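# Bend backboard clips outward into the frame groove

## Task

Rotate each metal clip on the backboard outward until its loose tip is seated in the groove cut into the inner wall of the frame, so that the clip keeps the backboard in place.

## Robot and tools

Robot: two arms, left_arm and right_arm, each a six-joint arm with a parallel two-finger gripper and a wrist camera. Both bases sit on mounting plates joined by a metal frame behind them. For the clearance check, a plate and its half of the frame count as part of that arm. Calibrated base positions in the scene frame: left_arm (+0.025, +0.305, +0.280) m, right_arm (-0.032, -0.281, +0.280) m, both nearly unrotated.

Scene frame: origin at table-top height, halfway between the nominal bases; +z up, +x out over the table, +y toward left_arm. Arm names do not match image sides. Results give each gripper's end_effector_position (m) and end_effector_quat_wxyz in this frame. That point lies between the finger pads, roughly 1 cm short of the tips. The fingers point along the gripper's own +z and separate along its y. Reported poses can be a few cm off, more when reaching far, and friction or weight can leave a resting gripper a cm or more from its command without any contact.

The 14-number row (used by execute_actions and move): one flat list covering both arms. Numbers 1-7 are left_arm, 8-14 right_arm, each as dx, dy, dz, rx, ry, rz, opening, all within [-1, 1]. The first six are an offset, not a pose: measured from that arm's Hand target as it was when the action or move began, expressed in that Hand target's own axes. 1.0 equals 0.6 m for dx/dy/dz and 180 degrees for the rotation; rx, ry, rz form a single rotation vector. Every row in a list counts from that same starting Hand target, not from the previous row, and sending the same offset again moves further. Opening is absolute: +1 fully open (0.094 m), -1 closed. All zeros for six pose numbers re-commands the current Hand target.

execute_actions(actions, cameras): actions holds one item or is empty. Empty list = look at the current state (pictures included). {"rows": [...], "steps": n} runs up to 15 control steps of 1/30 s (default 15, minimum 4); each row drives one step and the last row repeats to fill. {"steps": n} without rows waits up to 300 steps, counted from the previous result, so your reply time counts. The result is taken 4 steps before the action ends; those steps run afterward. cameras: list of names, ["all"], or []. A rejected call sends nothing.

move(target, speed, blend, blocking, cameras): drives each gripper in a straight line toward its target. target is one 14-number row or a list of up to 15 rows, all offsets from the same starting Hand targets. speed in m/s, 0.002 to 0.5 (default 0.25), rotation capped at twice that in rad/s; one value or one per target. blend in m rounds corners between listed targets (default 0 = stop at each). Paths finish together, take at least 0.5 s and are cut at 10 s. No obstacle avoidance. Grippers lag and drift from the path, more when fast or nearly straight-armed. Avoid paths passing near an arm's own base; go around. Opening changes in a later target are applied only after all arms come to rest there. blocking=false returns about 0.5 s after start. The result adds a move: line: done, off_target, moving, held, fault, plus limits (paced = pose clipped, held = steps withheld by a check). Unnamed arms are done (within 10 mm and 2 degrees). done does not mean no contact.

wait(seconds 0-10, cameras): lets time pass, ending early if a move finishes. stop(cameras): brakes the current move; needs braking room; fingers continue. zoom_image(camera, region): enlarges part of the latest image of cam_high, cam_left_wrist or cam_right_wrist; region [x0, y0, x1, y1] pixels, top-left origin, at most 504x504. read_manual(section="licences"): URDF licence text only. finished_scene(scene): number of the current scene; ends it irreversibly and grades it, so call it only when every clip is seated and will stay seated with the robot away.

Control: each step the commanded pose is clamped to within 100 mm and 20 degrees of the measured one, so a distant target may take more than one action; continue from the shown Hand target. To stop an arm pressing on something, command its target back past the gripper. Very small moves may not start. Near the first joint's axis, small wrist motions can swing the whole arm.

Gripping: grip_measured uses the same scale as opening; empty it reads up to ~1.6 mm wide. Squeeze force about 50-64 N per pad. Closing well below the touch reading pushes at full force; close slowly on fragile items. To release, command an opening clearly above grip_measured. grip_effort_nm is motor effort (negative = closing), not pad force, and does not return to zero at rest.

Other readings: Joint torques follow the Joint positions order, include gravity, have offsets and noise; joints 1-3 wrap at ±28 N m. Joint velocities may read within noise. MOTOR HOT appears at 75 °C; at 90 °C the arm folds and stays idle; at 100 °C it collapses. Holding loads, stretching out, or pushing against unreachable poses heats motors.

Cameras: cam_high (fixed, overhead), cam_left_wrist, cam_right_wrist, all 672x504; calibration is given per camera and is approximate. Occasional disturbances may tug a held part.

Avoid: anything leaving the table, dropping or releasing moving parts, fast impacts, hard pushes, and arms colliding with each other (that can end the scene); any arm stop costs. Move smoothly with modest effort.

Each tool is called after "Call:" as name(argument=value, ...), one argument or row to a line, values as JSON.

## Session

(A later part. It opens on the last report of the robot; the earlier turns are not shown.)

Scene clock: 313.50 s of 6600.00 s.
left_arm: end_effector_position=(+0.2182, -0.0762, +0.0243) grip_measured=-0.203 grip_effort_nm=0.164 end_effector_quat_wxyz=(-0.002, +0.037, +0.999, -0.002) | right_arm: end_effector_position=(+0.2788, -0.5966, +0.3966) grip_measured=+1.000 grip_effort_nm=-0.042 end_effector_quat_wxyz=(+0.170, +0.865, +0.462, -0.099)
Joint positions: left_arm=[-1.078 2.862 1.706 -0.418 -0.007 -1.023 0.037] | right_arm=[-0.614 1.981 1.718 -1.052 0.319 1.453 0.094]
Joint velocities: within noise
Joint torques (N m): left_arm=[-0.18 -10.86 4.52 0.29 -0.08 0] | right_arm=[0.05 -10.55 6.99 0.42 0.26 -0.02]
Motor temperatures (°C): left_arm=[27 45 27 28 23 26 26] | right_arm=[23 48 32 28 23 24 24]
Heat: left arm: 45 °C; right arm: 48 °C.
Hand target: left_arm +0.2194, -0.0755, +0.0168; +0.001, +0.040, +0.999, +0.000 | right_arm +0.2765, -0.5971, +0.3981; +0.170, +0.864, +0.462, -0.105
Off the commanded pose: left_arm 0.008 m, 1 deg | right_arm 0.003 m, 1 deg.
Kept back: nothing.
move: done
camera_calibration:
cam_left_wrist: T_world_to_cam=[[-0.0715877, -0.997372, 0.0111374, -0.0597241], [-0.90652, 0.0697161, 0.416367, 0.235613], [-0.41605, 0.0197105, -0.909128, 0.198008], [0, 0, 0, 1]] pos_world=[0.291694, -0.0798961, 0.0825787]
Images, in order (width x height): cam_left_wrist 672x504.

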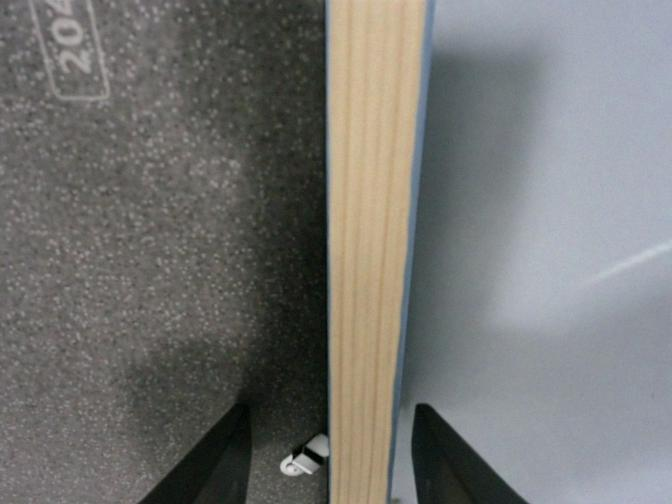

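Call:
move(
  target=[
    [0,0,-0.06,0,0,0,-0.2,0,0,0,0,0,0,1],
    [0.004,0,-0.06,0,0,0,-0.2,0,0,0,0,0,0,1],
    [0.004,0,0,0,0,0,-0.2,0,0,0,0,0,0,1],
    [0.004,0,0,0,0,0,-0.55,0,0,0,0,0,0,1],
  ],
  speed=0.1,
  cameras=["cam_left_wrist"],
)

Call:
zoom_image(
  camera="cam_left_wrist",
  region=[200, 354, 400, 504],
)

Call:
move(
  target=[0,0,0,0,0,0,-0.63,0,0,0,0,0,0,1],
  speed=0.1,
  cameras=["cam_left_wrist"],
)

Call:
zoom_image(
  camera="cam_left_wrist",
  region=[200, 354, 400, 504],
)

Scene clock: 315.47 s of 6600.00 s.
left_arm: end_effector_position=(+0.2181, -0.0765, +0.0243) grip_measured=-0.547 grip_effort_nm=-0.129 end_effector_quat_wxyz=(-0.002, +0.037, +0.999, -0.005) | right_arm: end_effector_position=(+0.2788, -0.5966, +0.3966) grip_measured=+1.000 grip_effort_nm=-0.037 end_effector_quat_wxyz=(+0.170, +0.865, +0.462, -0.099)
Joint positions: left_arm=[-1.078 2.859 1.698 -0.407 -0.005 -1.023 0.021] | right_arm=[-0.614 1.981 1.718 -1.052 0.319 1.453 0.094]
Joint velocities: within noise
Joint torques (N m): left_arm=[-0.57 -10.85 4.49 0.25 -0.1 -0.04] | right_arm=[-0.03 -10.32 6.93 0.42 0.27 -0.07]
Motor temperatures (°C): left_arm=[27 45 27 28 23 26 26] | right_arm=[23 48 32 28 23 24 24]
Heat: left arm: 45 °C; right arm: 48 °C.
Hand target: left_arm +0.2170, -0.0755, +0.0169; +0.001, +0.040, +0.999, +0.000 | right_arm +0.2765, -0.5971, +0.3981; +0.170, +0.864, +0.462, -0.105
Off the commanded pose: left_arm 0.008 m, 1 deg | right_arm 0.003 m, 1 deg.
Kept back: nothing.
move: done
camera_calibration:
cam_left_wrist: T_world_to_cam=[[-0.0715368, -0.997296, 0.0168212, -0.060184], [-0.907043, 0.0720597, 0.414825, 0.235824], [-0.414915, 0.0144177, -0.909746, 0.19733], [0, 0, 0, 1]] pos_world=[0.291473, -0.0798597, 0.0827069]
Images, in order (width x height): cam_left_wrist 672x504.

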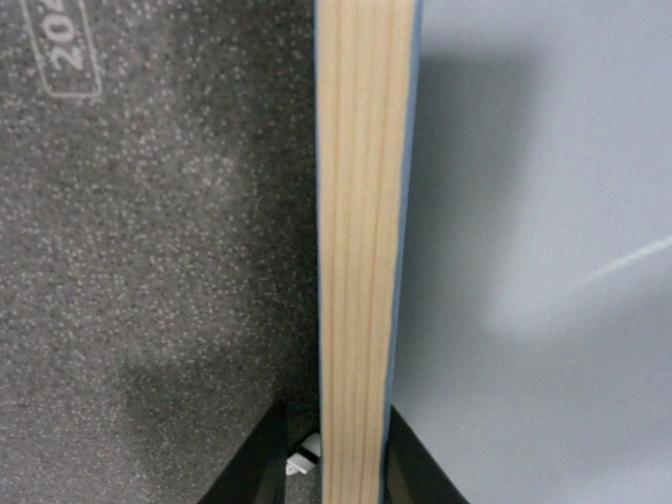

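Scaled by 2.520 from the camera's 672x504 image, which has a finer 960x720 frame.

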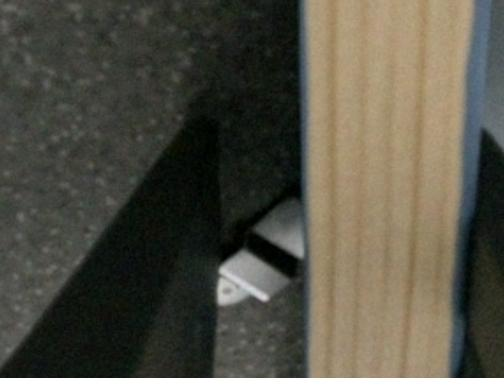

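Scene clock: 316.17 s of 6600.00 s.
left_arm: end_effector_position=(+0.2184, -0.0775, +0.0244) grip_measured=-0.627 grip_effort_nm=-0.168 end_effector_quat_wxyz=(-0.001, +0.037, +0.999, -0.007) | right_arm: end_effector_position=(+0.2788, -0.5966, +0.3966) grip_measured=+1.000 grip_effort_nm=-0.032 end_effector_quat_wxyz=(+0.170, +0.865, +0.462, -0.099)
Joint positions: left_arm=[-1.078 2.859 1.698 -0.403 -0.005 -1.023 0.018] | right_arm=[-0.614 1.981 1.718 -1.052 0.319 1.453 0.094]
Joint velocities: within noise
Joint torques (N m): left_arm=[-0.57 -10.84 4.52 0.22 -0.11 -0.04] | right_arm=[0.02 -10.66 6.93 0.45 0.27 -0.07]
Motor temperatures (°C): left_arm=[27 45 27 28 23 26 26] | right_arm=[23 48 32 28 23 24 24]
Heat: left arm: 45 °C; right arm: 48 °C.
Hand target: left_arm +0.2170, -0.0755, +0.0169; +0.001, +0.040, +0.999, +0.000 | right_arm +0.2765, -0.5971, +0.3981; +0.170, +0.864, +0.462, -0.105
Off the commanded pose: left_arm 0.008 m, 1 deg | right_arm 0.003 m, 1 deg.
Kept back: nothing.
move: done
camera_calibration:
cam_left_wrist: T_world_to_cam=[[-0.0715123, -0.997223, 0.0208047, -0.0612434], [-0.907557, 0.0737071, 0.413409, 0.236487], [-0.413795, 0.0106824, -0.910308, 0.196979], [0, 0, 0, 1]] pos_world=[0.291755, -0.0806083, 0.08282]
Images, in order (width x height): cam_left_wrist 672x504.

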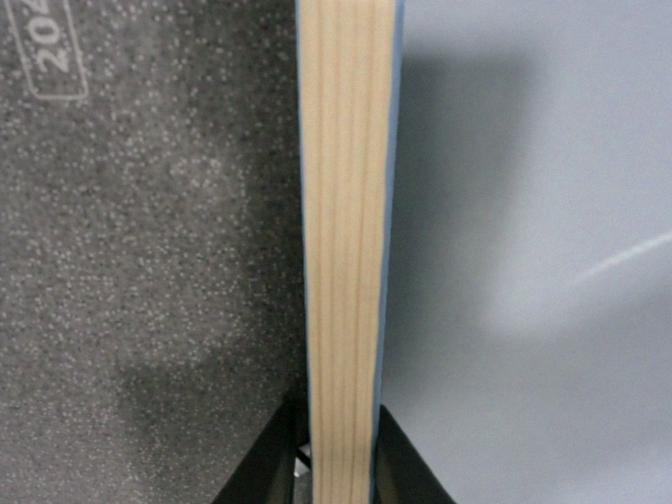

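Scaled by 2.520 from the camera's 672x504 image, which has a finer 960x720 frame.

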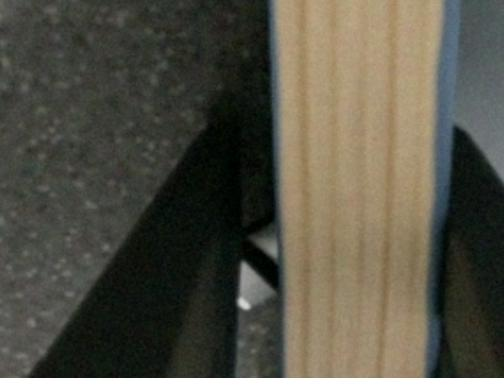

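Call:
move(
  target=[
    [0,0,0,0,0,0,-0.2,0,0,0,0,0,0,1],
    [0,0.001,-0.06,0,0,0,-0.2,0,0,0,0,0,0,1],
    [0.01,0.001,-0.06,0,0,0,-0.2,0,0,0,0,0,0,1],
    [0.005,0.001,0,0,0,0,-0.2,0,0,0,0,0,0,1],
  ],
  speed=0.1,
  cameras=["cam_left_wrist"],
)

Call:
zoom_image(
  camera="cam_left_wrist",
  region=[200, 354, 400, 504],
)

Scene clock: 318.33 s of 6600.00 s.
left_arm: end_effector_position=(+0.2129, -0.0756, +0.0242) grip_measured=-0.203 grip_effort_nm=0.168 end_effector_quat_wxyz=(-0.003, +0.041, +0.999, -0.003) | right_arm: end_effector_position=(+0.2788, -0.5966, +0.3966) grip_measured=+1.000 grip_effort_nm=-0.037 end_effector_quat_wxyz=(+0.170, +0.865, +0.462, -0.099)
Joint positions: left_arm=[-1.088 2.855 1.684 -0.402 -0.005 -1.025 0.037] | right_arm=[-0.614 1.981 1.718 -1.052 0.319 1.453 0.094]
Joint velocities: within noise
Joint torques (N m): left_arm=[-0.18 -10.81 4.42 0.27 -0.11 -0.07] | right_arm=[-0.02 -10.76 6.97 0.42 0.3 -0.01]
Motor temperatures (°C): left_arm=[27 45 27 28 23 26 26] | right_arm=[23 48 32 28 23 24 24]
Heat: left arm: 45 °C; right arm: 48 °C.
Hand target: left_arm +0.2140, -0.0745, +0.0167; +0.001, +0.040, +0.999, +0.000 | right_arm +0.2765, -0.5971, +0.3981; +0.170, +0.864, +0.462, -0.105
Off the commanded pose: left_arm 0.008 m, 1 deg | right_arm 0.003 m, 1 deg.
Kept back: nothing.
move: done
camera_calibration:
cam_left_wrist: T_world_to_cam=[[-0.0791698, -0.996772, 0.0133071, -0.0579119], [-0.905716, 0.0775011, 0.416741, 0.231202], [-0.416427, 0.0209408, -0.908928, 0.195847], [0, 0, 0, 1]] pos_world=[0.286375, -0.0797446, 0.0824306]
Images, in order (width x height): cam_left_wrist 672x504.

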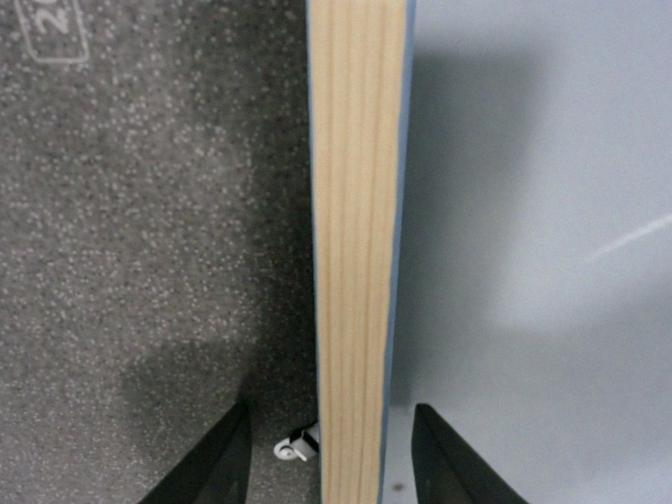

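Scaled by 2.520 from the camera's 672x504 image, which has a finer 960x720 frame.

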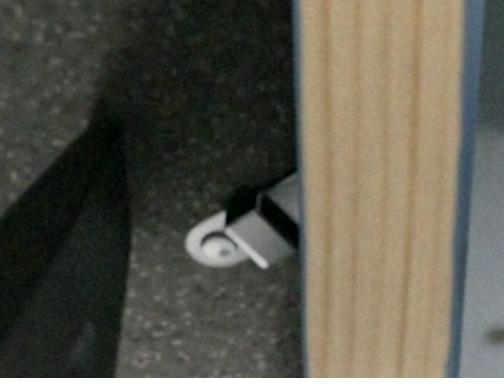

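Call:
move(
  target=[
    [0,0,-0.06,0,0,0,-0.2,0,0,0,0,0,0,1],
    [-0.005,0,-0.06,0,0,0,-0.2,0,0,0,0,0,0,1],
    [-0.005,0,0,0,0,0,-0.2,0,0,0,0,0,0,1],
  ],
  speed=0.1,
  cameras=["cam_left_wrist"],
)

Call:
zoom_image(
  camera="cam_left_wrist",
  region=[200, 354, 400, 504],
)

Scene clock: 319.80 s of 6600.00 s.
left_arm: end_effector_position=(+0.2135, -0.0768, +0.0243) grip_measured=-0.203 grip_effort_nm=0.168 end_effector_quat_wxyz=(-0.003, +0.041, +0.999, -0.003) | right_arm: end_effector_position=(+0.2788, -0.5966, +0.3966) grip_measured=+1.000 grip_effort_nm=-0.037 end_effector_quat_wxyz=(+0.170, +0.865, +0.462, -0.099)
Joint positions: left_arm=[-1.088 2.858 1.694 -0.409 -0.005 -1.025 0.037] | right_arm=[-0.614 1.981 1.718 -1.052 0.319 1.453 0.094]
Joint velocities: within noise
Joint torques (N m): left_arm=[0.24 -10.82 4.51 0.27 -0.1 -0.02] | right_arm=[0.13 -10.58 7.08 0.44 0.27 -0.02]
Motor temperatures (°C): left_arm=[27 45 27 28 23 26 26] | right_arm=[23 48 32 28 23 24 24]
Heat: left arm: 45 °C; right arm: 48 °C.
Hand target: left_arm +0.2170, -0.0747, +0.0168; +0.001, +0.040, +0.999, +0.000 | right_arm +0.2765, -0.5971, +0.3981; +0.170, +0.864, +0.462, -0.105
Off the commanded pose: left_arm 0.009 m, 1 deg | right_arm 0.003 m, 1 deg.
Kept back: nothing.
move: done
camera_calibration:
cam_left_wrist: T_world_to_cam=[[-0.0791725, -0.996776, 0.0129804, -0.0590958], [-0.905644, 0.0773633, 0.416921, 0.231807], [-0.416582, 0.021253, -0.90885, 0.196243], [0, 0, 0, 1]] pos_world=[0.287007, -0.0810094, 0.0824775]
Images, in order (width x height): cam_left_wrist 672x504.

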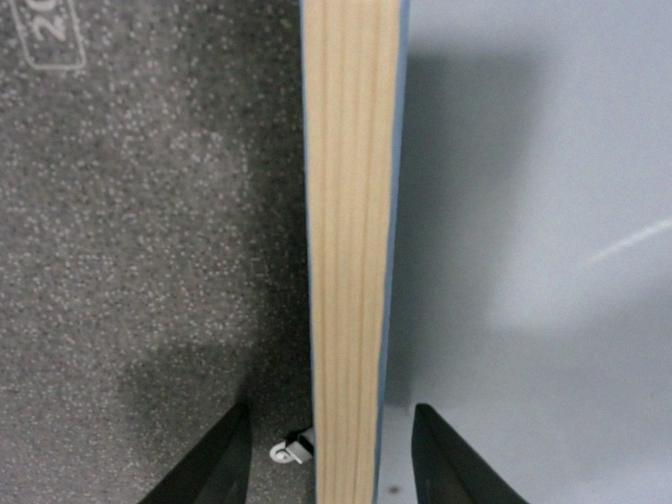

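Scaled by 2.520 from the camera's 672x504 image, which has a finer 960x720 frame.

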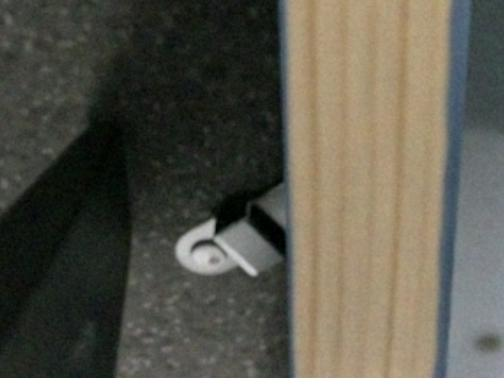

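Call:
move(
  target=[
    [0,0,-0.06,0,0,0,-0.2,0,0,0,0,0,0,1],
    [-0.007,0,-0.06,0,0,0,-0.2,0,0,0,0,0,0,1],
    [-0.002,0,-0.0,0,0,0,-0.2,0,0,0,0,0,0,1],
  ],
  speed=0.1,
  cameras=["cam_left_wrist"],
)

Call:
zoom_image(
  camera="cam_left_wrist",
  region=[200, 354, 400, 504],
)

Scene clock: 321.27 s of 6600.00 s.
left_arm: end_effector_position=(+0.2164, -0.0757, +0.0243) grip_measured=-0.203 grip_effort_nm=0.164 end_effector_quat_wxyz=(-0.003, +0.038, +0.999, -0.002) | right_arm: end_effector_position=(+0.2788, -0.5966, +0.3966) grip_measured=+1.000 grip_effort_nm=-0.032 end_effector_quat_wxyz=(+0.170, +0.865, +0.462, -0.099)
Joint positions: left_arm=[-1.08 2.86 1.698 -0.413 -0.005 -1.025 0.037] | right_arm=[-0.614 1.981 1.718 -1.052 0.319 1.453 0.094]
Joint velocities: within noise
Joint torques (N m): left_arm=[-0.12 -10.82 4.52 0.28 -0.11 0] | right_arm=[-0.09 -10.5 6.83 0.43 0.28 -0.04]
Motor temperatures (°C): left_arm=[27 45 27 28 23 26 26] | right_arm=[23 48 32 28 23 24 24]
Heat: left arm: 45 °C; right arm: 48 °C.
Hand target: left_arm +0.2182, -0.0748, +0.0168; +0.001, +0.040, +0.999, +0.000 | right_arm +0.2765, -0.5971, +0.3981; +0.170, +0.864, +0.462, -0.105
Off the commanded pose: left_arm 0.008 m, 1 deg | right_arm 0.003 m, 1 deg.
Kept back: nothing.
move: done
camera_calibration:
cam_left_wrist: T_world_to_cam=[[-0.0727148, -0.997281, 0.011942, -0.0592074], [-0.905881, 0.0710503, 0.41753, 0.233922], [-0.417244, 0.0195426, -0.908584, 0.197423], [0, 0, 0, 1]] pos_world=[0.289974, -0.0795248, 0.0824128]
Images, in order (width x height): cam_left_wrist 672x504.

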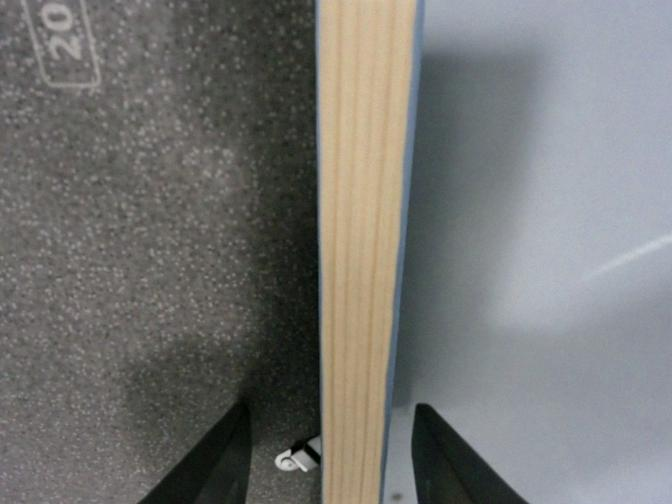

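Scaled by 2.520 from the camera's 672x504 image, which has a finer 960x720 frame.

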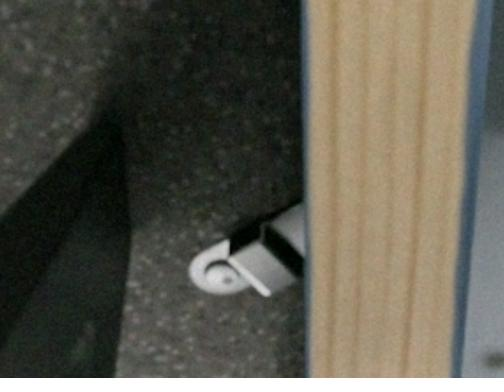

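Pivot is at v≈462, the right spot; squeezing.

Call:
move(
  target=[0,0,0,0,0,0,-0.64,0,0,0,0,0,0,1],
  speed=0.1,
  cameras=["cam_left_wrist"],
)

Call:
zoom_image(
  camera="cam_left_wrist",
  region=[200, 354, 400, 504],
)

Call:
move(
  target=[0,0,0,0,0,0,-0.69,0,0,0,0,0,0,1],
  speed=0.1,
  cameras=["cam_left_wrist"],
)

Call:
zoom_image(
  camera="cam_left_wrist",
  region=[200, 354, 400, 504],
)

Call:
move(
  target=[
    [0,0,0,0,0,0,-0.2,0,0,0,0,0,0,1],
    [0,0,-0.08,0,0,0,-0.1,0,0,0,0,0,0,1],
  ],
  speed=0.1,
  cameras=["cam_left_wrist"],
)

Call:
zoom_image(
  camera="cam_left_wrist",
  region=[230, 324, 430, 474],
)

Scene clock: 322.27 s of 6600.00 s.
left_arm: end_effector_position=(+0.2172, -0.0771, +0.0243) grip_measured=-0.637 grip_effort_nm=-0.149 end_effector_quat_wxyz=(-0.001, +0.038, +0.999, -0.005) | right_arm: end_effector_position=(+0.2788, -0.5966, +0.3966) grip_measured=+1.000 grip_effort_nm=-0.037 end_effector_quat_wxyz=(+0.170, +0.865, +0.462, -0.099)
Joint positions: left_arm=[-1.08 2.86 1.698 -0.407 -0.006 -1.024 0.017] | right_arm=[-0.614 1.981 1.718 -1.052 0.319 1.453 0.094]
Joint velocities: within noise
Joint torques (N m): left_arm=[-0.12 -10.86 4.49 0.24 -0.1 0] | right_arm=[-0.13 -10.55 7.02 0.4 0.28 -0.06]
Motor temperatures (°C): left_arm=[27 44 27 28 23 26 26] | right_arm=[23 48 32 28 23 24 24]
Heat: left arm: 44 °C; right arm: 48 °C.
Hand target: left_arm +0.2182, -0.0748, +0.0168; +0.001, +0.040, +0.999, +0.000 | right_arm +0.2765, -0.5971, +0.3981; +0.170, +0.864, +0.462, -0.105
Off the commanded pose: left_arm 0.008 m, 1 deg | right_arm 0.003 m, 1 deg.
Kept back: nothing.
move: done
camera_calibration:
cam_left_wrist: T_world_to_cam=[[-0.0730597, -0.997183, 0.0169702, -0.0605108], [-0.907152, 0.0735146, 0.414332, 0.235236], [-0.414412, 0.0148764, -0.909968, 0.196824], [0, 0, 0, 1]] pos_world=[0.29054, -0.0805617, 0.0826646]
Images, in order (width x height): cam_left_wrist 672x504.

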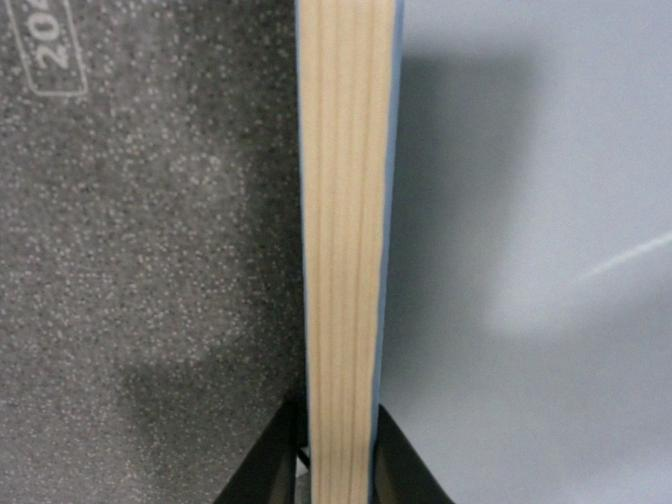

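Scaled by 2.520 from the camera's 672x504 image, which has a finer 960x720 frame.

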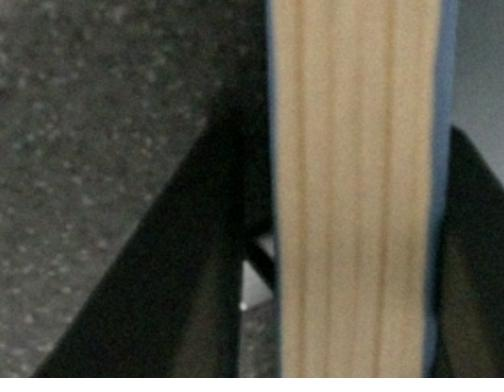

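Scene clock: 322.97 s of 6600.00 s.
left_arm: end_effector_position=(+0.2176, -0.0779, +0.0243) grip_measured=-0.687 grip_effort_nm=-0.134 end_effector_quat_wxyz=(-0.001, +0.038, +0.999, -0.007) | right_arm: end_effector_position=(+0.2788, -0.5966, +0.3966) grip_measured=+1.000 grip_effort_nm=-0.042 end_effector_quat_wxyz=(+0.170, +0.865, +0.462, -0.099)
Joint positions: left_arm=[-1.08 2.86 1.698 -0.403 -0.006 -1.024 0.015] | right_arm=[-0.614 1.981 1.718 -1.052 0.319 1.453 0.094]
Joint velocities: within noise
Joint torques (N m): left_arm=[-0.09 -10.85 4.53 0.21 -0.1 0] | right_arm=[0.05 -10.59 6.97 0.42 0.28 -0.04]
Motor temperatures (°C): left_arm=[27 44 27 28 23 26 26] | right_arm=[23 48 32 28 23 24 24]
Heat: left arm: 44 °C; right arm: 48 °C.
Hand target: left_arm +0.2182, -0.0748, +0.0168; +0.001, +0.040, +0.999, +0.000 | right_arm +0.2765, -0.5971, +0.3981; +0.170, +0.864, +0.462, -0.105
Off the commanded pose: left_arm 0.008 m, 1 deg | right_arm 0.003 m, 1 deg.
Kept back: nothing.
move: done
camera_calibration:
cam_left_wrist: T_world_to_cam=[[-0.0730426, -0.997124, 0.0202344, -0.0614008], [-0.90787, 0.0748755, 0.41251, 0.235991], [-0.412839, 0.0117606, -0.910728, 0.196455], [0, 0, 0, 1]] pos_world=[0.290869, -0.0812046, 0.0828105]
Images, in order (width x height): cam_left_wrist 672x504.

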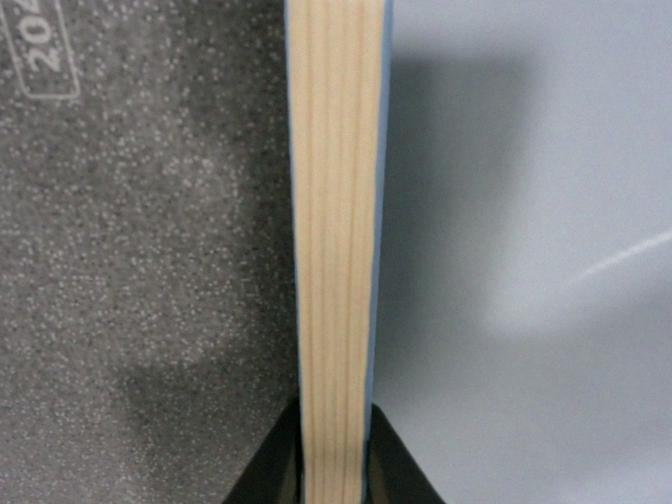

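Scaled by 2.520 from the camera's 672x504 image, which has a finer 960x720 frame.

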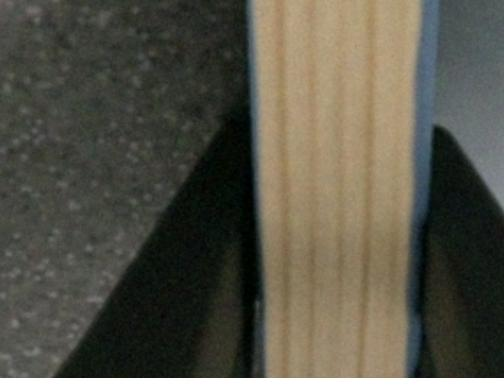

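Scene clock: 325.07 s of 6600.00 s.
left_arm: end_effector_position=(+0.2171, -0.0760, +0.0563) grip_measured=-0.103 grip_effort_nm=0.168 end_effector_quat_wxyz=(-0.003, +0.038, +0.999, -0.003) | right_arm: end_effector_position=(+0.2788, -0.5966, +0.3966) grip_measured=+1.000 grip_effort_nm=-0.032 end_effector_quat_wxyz=(+0.170, +0.865, +0.462, -0.099)
Joint positions: left_arm=[-1.08 2.76 1.644 -0.458 -0.006 -1.024 0.042] | right_arm=[-0.614 1.981 1.718 -1.052 0.319 1.453 0.094]
Joint velocities: within noise
Joint torques (N m): left_arm=[-0.24 -15.2 2.66 0.09 -0.1 -0.01] | right_arm=[-0.02 -10.54 6.91 0.46 0.3 -0.03]
Motor temperatures (°C): left_arm=[27 44 27 28 23 26 26] | right_arm=[23 48 32 28 23 24 24]
Heat: left arm: 44 °C; right arm: 48 °C.
Hand target: left_arm +0.2181, -0.0748, +0.0647; +0.001, +0.040, +0.999, +0.000 | right_arm +0.2765, -0.5971, +0.3981; +0.170, +0.864, +0.462, -0.105
Off the commanded pose: left_arm 0.009 m, 1 deg | right_arm 0.003 m, 1 deg.
Kept back: nothing.
move: done
camera_calibration:
cam_left_wrist: T_world_to_cam=[[-0.0730932, -0.997248, 0.0124, -0.0597265], [-0.906141, 0.071599, 0.416871, 0.221305], [-0.416612, 0.0192344, -0.908881, 0.226664], [0, 0, 0, 1]] pos_world=[0.290599, -0.0797671, 0.114495]
Images, in order (width x height): cam_left_wrist 672x504.

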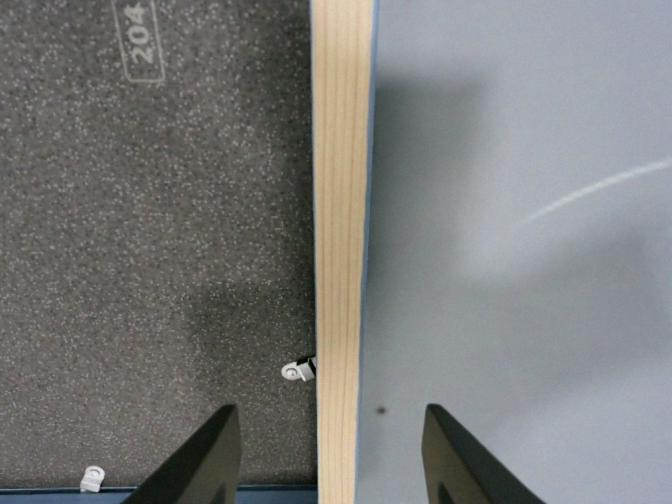

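Scaled by 2.520 from the camera's 672x504 image, which has a finer 960x720 frame.

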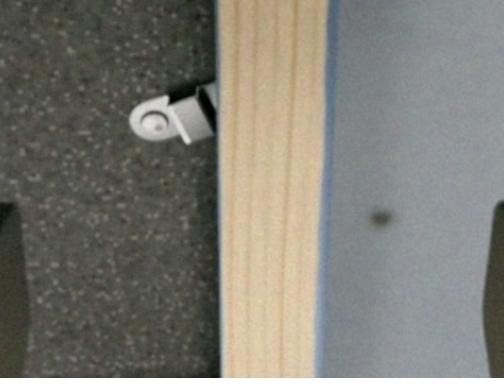

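Call:
move(
  target=[
    [0.008,0,0.02,0,0,0,-0.2,0,0,0,0,0,0,1],
    [0.003,0,0.08,0,0,0,-0.2,0,0,0,0,0,0,1],
  ],
  speed=0.1,
  cameras=["cam_left_wrist"],
)

Call:
zoom_image(
  camera="cam_left_wrist",
  region=[200, 354, 400, 504],
)

Scene clock: 326.80 s of 6600.00 s.
left_arm: end_effector_position=(+0.2137, -0.0740, +0.0241) grip_measured=-0.197 grip_effort_nm=-0.120 end_effector_quat_wxyz=(-0.004, +0.040, +0.999, +0.000) | right_arm: end_effector_position=(+0.2788, -0.5966, +0.3966) grip_measured=+1.000 grip_effort_nm=-0.032 end_effector_quat_wxyz=(+0.170, +0.865, +0.462, -0.099)
Joint positions: left_arm=[-1.084 2.857 1.69 -0.414 -0.006 -1.025 0.038] | right_arm=[-0.614 1.981 1.718 -1.052 0.319 1.453 0.094]
Joint velocities: within noise
Joint torques (N m): left_arm=[-0.03 -10.77 4.62 0.32 -0.09 -0.04] | right_arm=[-0.08 -10.71 6.95 0.43 0.28 -0.02]
Motor temperatures (°C): left_arm=[27 44 27 28 23 26 26] | right_arm=[23 48 32 28 23 24 24]
Heat: left arm: 44 °C; right arm: 48 °C.
Hand target: left_arm +0.2163, -0.0748, +0.0168; +0.001, +0.040, +0.999, +0.000 | right_arm +0.2765, -0.5971, +0.3981; +0.170, +0.864, +0.462, -0.105
Off the commanded pose: left_arm 0.008 m, 1 deg | right_arm 0.003 m, 1 deg.
Kept back: nothing.
move: done
camera_calibration:
cam_left_wrist: T_world_to_cam=[[-0.0769564, -0.997013, 0.00655689, -0.0566476], [-0.90458, 0.0725845, 0.420079, 0.231102], [-0.4193, 0.0263965, -0.907464, 0.197045], [0, 0, 0, 1]] pos_world=[0.287312, -0.0784542, 0.0821017]
Images, in order (width x height): cam_left_wrist 672x504.

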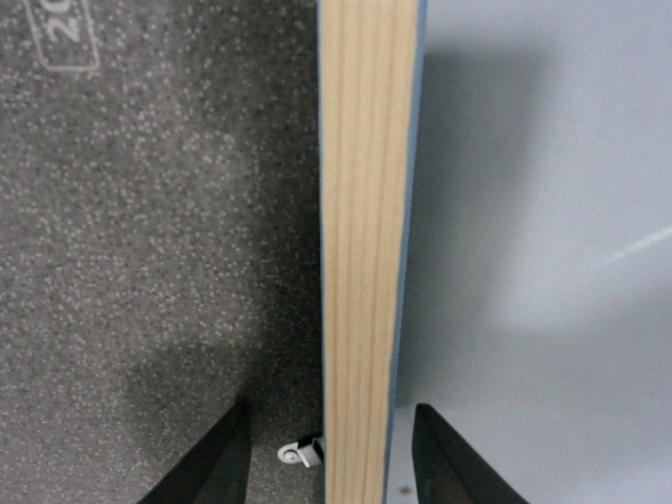

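Scaled by 2.520 from the camera's 672x504 image, which has a finer 960x720 frame.

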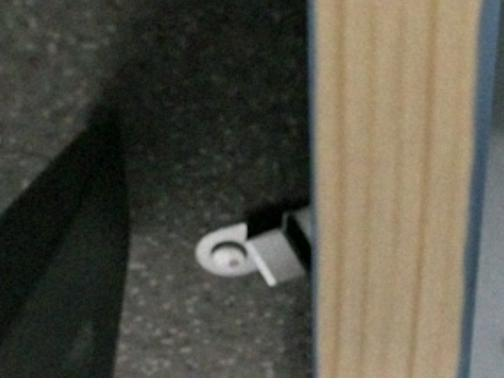

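Call:
move(
  target=[
    [0,0,0,0,0,0,-0.5,0,0,0,0,0,0,1],
    [0,0,0,0,0,0,-0.66,0,0,0,0,0,0,1],
  ],
  speed=0.1,
  cameras=["cam_left_wrist"],
)

Call:
zoom_image(
  camera="cam_left_wrist",
  region=[200, 354, 400, 504],
)

Call:
move(
  target=[
    [0,0,0,0,0,0,-0.2,0,0,0,0,0,0,1],
    [0,0,-0.08,0,0,0,-0.1,0,0,0,0,0,0,1],
  ],
  speed=0.1,
  cameras=["cam_left_wrist"],
)

Call:
zoom_image(
  camera="cam_left_wrist",
  region=[230, 324, 430, 474],
)

Scene clock: 329.67 s of 6600.00 s.
left_arm: end_effector_position=(+0.2143, -0.0756, +0.0242) grip_measured=-0.654 grip_effort_nm=-0.320 end_effector_quat_wxyz=(-0.003, +0.040, +0.999, -0.002) | right_arm: end_effector_position=(+0.2788, -0.5966, +0.3966) grip_measured=+1.000 grip_effort_nm=-0.027 end_effector_quat_wxyz=(+0.170, +0.865, +0.462, -0.099)
Joint positions: left_arm=[-1.084 2.857 1.691 -0.409 -0.005 -1.025 0.016] | right_arm=[-0.614 1.981 1.718 -1.052 0.319 1.453 0.094]
Joint velocities: within noise
Joint torques (N m): left_arm=[-0.08 -10.8 4.52 0.28 -0.11 -0.03] | right_arm=[0.05 -10.36 6.93 0.48 0.31 -0.04]
Motor temperatures (°C): left_arm=[27 44 27 28 23 26 26] | right_arm=[23 48 32 28 23 24 24]
Heat: left arm: 44 °C; right arm: 48 °C.
Hand target: left_arm +0.2163, -0.0747, +0.0168; +0.001, +0.040, +0.999, +0.000 | right_arm +0.2765, -0.5971, +0.3981; +0.170, +0.864, +0.462, -0.105
Off the commanded pose: left_arm 0.008 m, 1 deg | right_arm 0.003 m, 1 deg.
Kept back: nothing.
move: done
camera_calibration:
cam_left_wrist: T_world_to_cam=[[-0.0768982, -0.996969, 0.0118492, -0.0582945], [-0.905378, 0.0748012, 0.417966, 0.232149], [-0.417585, 0.0214129, -0.908385, 0.196699], [0, 0, 0, 1]] pos_world=[0.287838, -0.0796946, 0.0823387]
Images, in order (width x height): cam_left_wrist 672x504.

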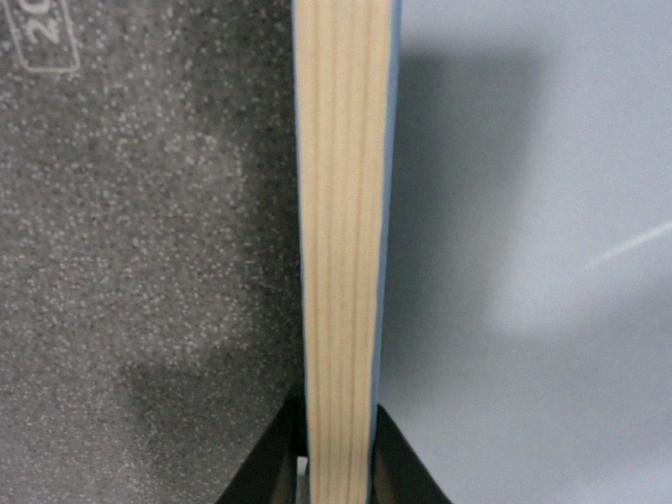

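Scaled by 2.520 from the camera's 672x504 image, which has a finer 960x720 frame.

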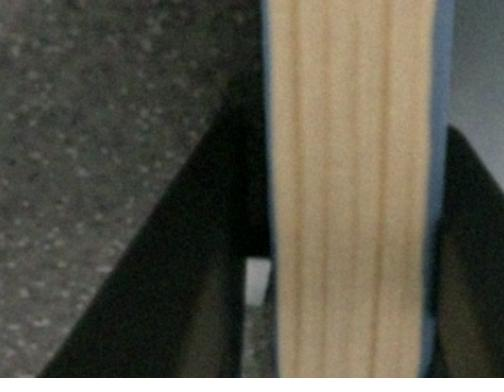

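Scene clock: 331.77 s of 6600.00 s.
left_arm: end_effector_position=(+0.2151, -0.0761, +0.0564) grip_measured=-0.103 grip_effort_nm=0.164 end_effector_quat_wxyz=(-0.003, +0.040, +0.999, -0.003) | right_arm: end_effector_position=(+0.2788, -0.5966, +0.3966) grip_measured=+1.000 grip_effort_nm=-0.037 end_effector_quat_wxyz=(+0.170, +0.865, +0.462, -0.099)
Joint positions: left_arm=[-1.084 2.757 1.638 -0.454 -0.005 -1.025 0.042] | right_arm=[-0.614 1.981 1.718 -1.052 0.319 1.453 0.094]
Joint velocities: within noise
Joint torques (N m): left_arm=[-0.21 -15.17 2.66 0.08 -0.1 -0.05] | right_arm=[0.1 -10.56 6.99 0.45 0.31 -0.06]
Motor temperatures (°C): left_arm=[27 45 27 28 23 26 26] | right_arm=[23 48 32 28 23 24 24]
Heat: left arm: 45 °C; right arm: 48 °C.
Hand target: left_arm +0.2163, -0.0747, +0.0648; +0.001, +0.040, +0.999, +0.000 | right_arm +0.2765, -0.5971, +0.3981; +0.170, +0.864, +0.462, -0.105
Off the commanded pose: left_arm 0.009 m, 1 deg | right_arm 0.003 m, 1 deg.
Kept back: nothing.
move: done
camera_calibration:
cam_left_wrist: T_world_to_cam=[[-0.0768907, -0.996955, 0.0129581, -0.0591658], [-0.905808, 0.0752803, 0.416947, 0.219632], [-0.416653, 0.0203218, -0.908838, 0.22602], [0, 0, 0, 1]] pos_world=[0.288567, -0.0801128, 0.114608]
Images, in order (width x height): cam_left_wrist 672x504.

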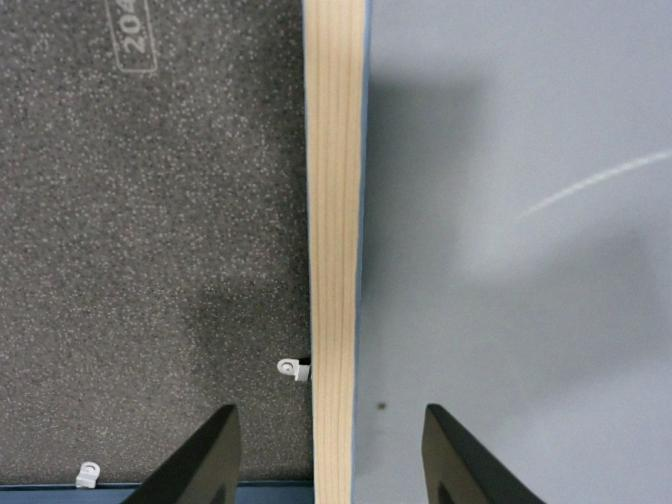

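Scaled by 2.520 from the camera's 672x504 image, which has a finer 960x720 frame.

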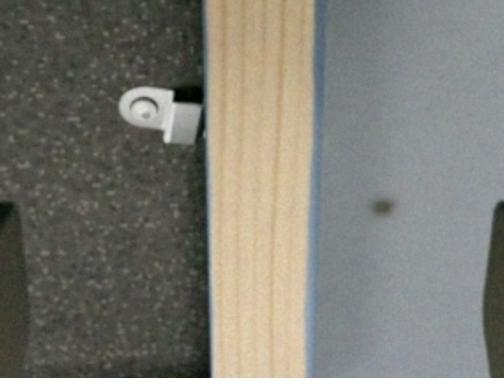

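Call:
zoom_image(
  camera="cam_left_wrist",
  region=[40, 430, 140, 504],
)

Scaled by 5.040 from the camera's 672x504 image, which has a finer 960x720 frame.

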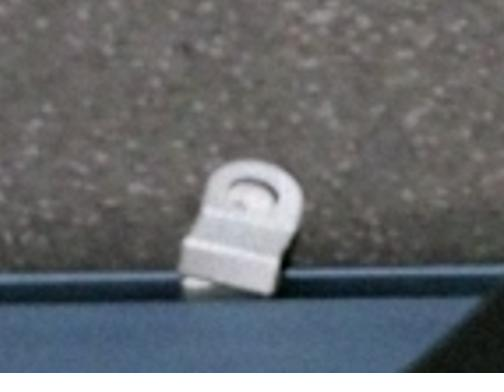

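Call:
move(
  target=[0.0956,0.146,-0.025,0,0,0.497,-0.05,0,0,0,0,0,0,1],
  speed=0.3,
  cameras=["cam_left_wrist"],
)

Scene clock: 335.40 s of 6600.00 s.
left_arm: end_effector_position=(+0.1633, +0.0250, +0.0722) grip_measured=-0.053 grip_effort_nm=0.168 end_effector_quat_wxyz=(-0.016, +0.726, +0.687, +0.005) | right_arm: end_effector_position=(+0.2788, -0.5966, +0.3966) grip_measured=+1.000 grip_effort_nm=-0.042 end_effector_quat_wxyz=(+0.170, +0.865, +0.462, -0.099)
Joint positions: left_arm=[-1.093 2.505 1.054 -0.158 -0.013 0.513 0.045] | right_arm=[-0.614 1.981 1.718 -1.052 0.319 1.453 0.094]
Joint velocities: within noise
Joint torques (N m): left_arm=[-0.47 -12.6 1.32 0.26 -0.02 0.03] | right_arm=[0.02 -10.52 6.99 0.42 0.26 -0.04]
Motor temperatures (°C): left_arm=[27 45 27 28 23 26 26] | right_arm=[23 48 32 28 23 24 24]
Heat: left arm: 45 °C; right arm: 48 °C.
Hand target: left_arm +0.1661, +0.0171, +0.0798; +0.000, +0.731, +0.682, +0.001 | right_arm +0.2765, -0.5971, +0.3981; +0.170, +0.864, +0.462, -0.105
Off the commanded pose: left_arm 0.011 m, 2 deg | right_arm 0.003 m, 1 deg.
Kept back: nothing.
move: off_target (left_arm)
camera_calibration:
cam_left_wrist: T_world_to_cam=[[-0.998379, 0.0519441, 0.0232526, 0.160918], [0.0568783, 0.896843, 0.438677, -0.0207592], [0.00193274, 0.439288, -0.898344, 0.137149], [0, 0, 0, 1]] pos_world=[0.161573, -0.0499887, 0.128571]
Images, in order (width x height): cam_left_wrist 672x504.

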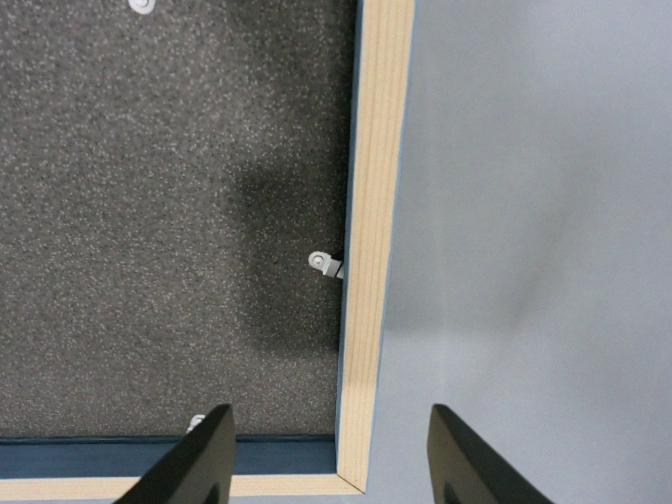

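Call:
zoom_image(
  camera="cam_left_wrist",
  region=[280, 225, 380, 300],
)

Call:
zoom_image(
  camera="cam_left_wrist",
  region=[150, 390, 250, 465],
)

Scaled by 5.040 from the camera's 672x504 image, which has a finer 960x720 frame.

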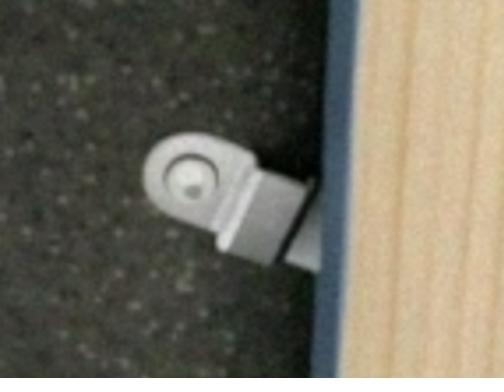

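Scaled by 5.040 from the camera's 672x504 image, which has a finer 960x720 frame.

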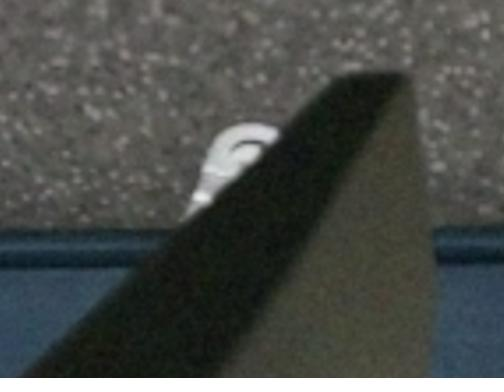

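Call:
move(
  target=[
    [-0.0073,-0.0078,0.05,0,0,0,-0.05,0,0,0,0,0,0,1],
    [-0.0073,-0.0078,0.106,0,0,0,-0.05,0,0,0,0,0,0,1],
  ],
  speed=0.1,
  cameras=["cam_left_wrist"],
)

Call:
zoom_image(
  camera="cam_left_wrist",
  region=[210, 320, 410, 470],
)

Scene clock: 336.87 s of 6600.00 s.
left_arm: end_effector_position=(+0.1602, +0.0180, +0.0223) grip_measured=-0.053 grip_effort_nm=0.164 end_effector_quat_wxyz=(-0.008, +0.733, +0.680, +0.003) | right_arm: end_effector_position=(+0.2788, -0.5966, +0.3966) grip_measured=+1.000 grip_effort_nm=-0.037 end_effector_quat_wxyz=(+0.170, +0.865, +0.462, -0.099)
Joint positions: left_arm=[-1.11 2.691 1.136 -0.038 -0.014 0.515 0.045] | right_arm=[-0.614 1.981 1.718 -1.052 0.319 1.453 0.094]
Joint velocities: within noise
Joint torques (N m): left_arm=[-0.38 -8.34 2.56 0.36 -0.01 -0.1] | right_arm=[-0.02 -10.44 6.83 0.44 0.25 -0.04]
Motor temperatures (°C): left_arm=[27 45 27 28 23 26 26] | right_arm=[23 48 32 28 23 24 24]
Heat: left arm: 45 °C; right arm: 48 °C.
Hand target: left_arm +0.1612, +0.0132, +0.0162; +0.000, +0.732, +0.682, +0.001 | right_arm +0.2765, -0.5971, +0.3981; +0.170, +0.864, +0.462, -0.105
Off the commanded pose: left_arm 0.008 m, 1 deg | right_arm 0.003 m, 1 deg.
Kept back: nothing.
move: done
camera_calibration:
cam_left_wrist: T_world_to_cam=[[-0.997399, 0.0706836, 0.0140893, 0.159042], [0.0699378, 0.90192, 0.426202, 0.0056482], [0.0174181, 0.426079, -0.904518, 0.0932454], [0, 0, 0, 1]] pos_world=[0.156609, -0.0560659, 0.0796941]
Images, in order (width x height): cam_left_wrist 672x504.

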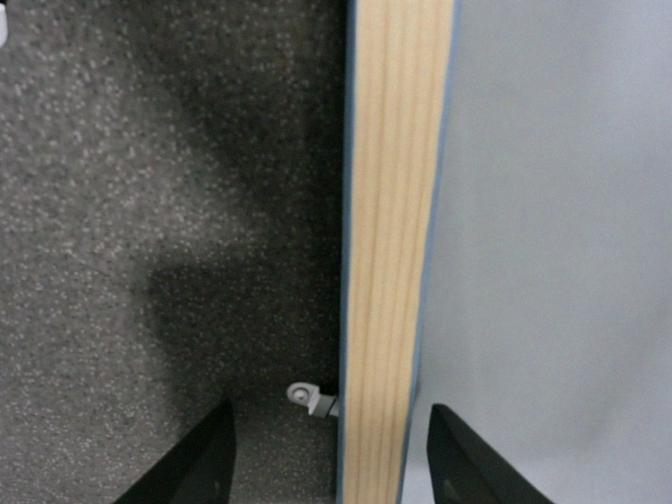

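Scaled by 2.520 from the camera's 672x504 image, which has a finer 960x720 frame.

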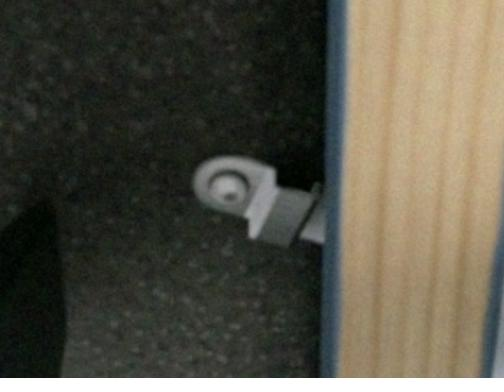

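Call:
move(
  target=[
    [0,-0.005,0,0,0,0,-0.5,0,0,0,0,0,0,1],
    [0,-0.005,0,0,0,0,-0.62,0,0,0,0,0,0,1],
  ],
  speed=0.1,
  cameras=["cam_left_wrist"],
)

Call:
zoom_image(
  camera="cam_left_wrist",
  region=[210, 320, 410, 470],
)

Scene clock: 339.00 s of 6600.00 s.
left_arm: end_effector_position=(+0.1581, +0.0166, +0.0222) grip_measured=-0.615 grip_effort_nm=-0.247 end_effector_quat_wxyz=(-0.007, +0.732, +0.681, +0.003) | right_arm: end_effector_position=(+0.2788, -0.5966, +0.3966) grip_measured=+1.000 grip_effort_nm=-0.037 end_effector_quat_wxyz=(+0.170, +0.865, +0.462, -0.099)
Joint positions: left_arm=[-1.117 2.692 1.137 -0.036 -0.013 0.505 0.018] | right_arm=[-0.614 1.981 1.718 -1.052 0.319 1.453 0.094]
Joint velocities: within noise
Joint torques (N m): left_arm=[-0.49 -8.46 2.07 0.45 -0.01 -0.09] | right_arm=[-0.05 -10.59 6.97 0.42 0.28 0]
Motor temperatures (°C): left_arm=[27 44 27 28 23 26 26] | right_arm=[23 48 32 28 23 24 24]
Heat: left arm: 44 °C; right arm: 48 °C.
Hand target: left_arm +0.1583, +0.0133, +0.0162; +0.000, +0.732, +0.682, +0.001 | right_arm +0.2765, -0.5971, +0.3981; +0.170, +0.864, +0.462, -0.105
Off the commanded pose: left_arm 0.007 m, 1 deg | right_arm 0.003 m, 1 deg.
Kept back: nothing.
move: done
camera_calibration:
cam_left_wrist: T_world_to_cam=[[-0.997559, 0.0683896, 0.014132, 0.157143], [0.0679124, 0.90288, 0.424494, 0.00748425], [0.0162716, 0.424418, -0.90532, 0.0940706], [0, 0, 0, 1]] pos_world=[0.15472, -0.0574296, 0.0797662]
Images, in order (width x height): cam_left_wrist 672x504.

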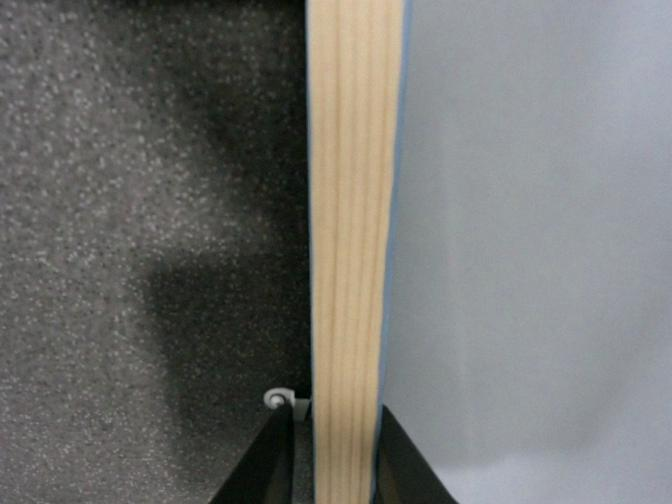

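Scaled by 2.520 from the camera's 672x504 image, which has a finer 960x720 frame.

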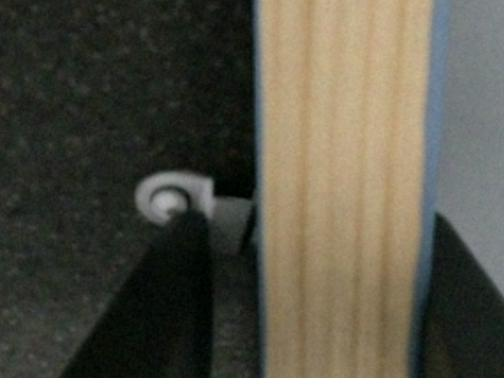

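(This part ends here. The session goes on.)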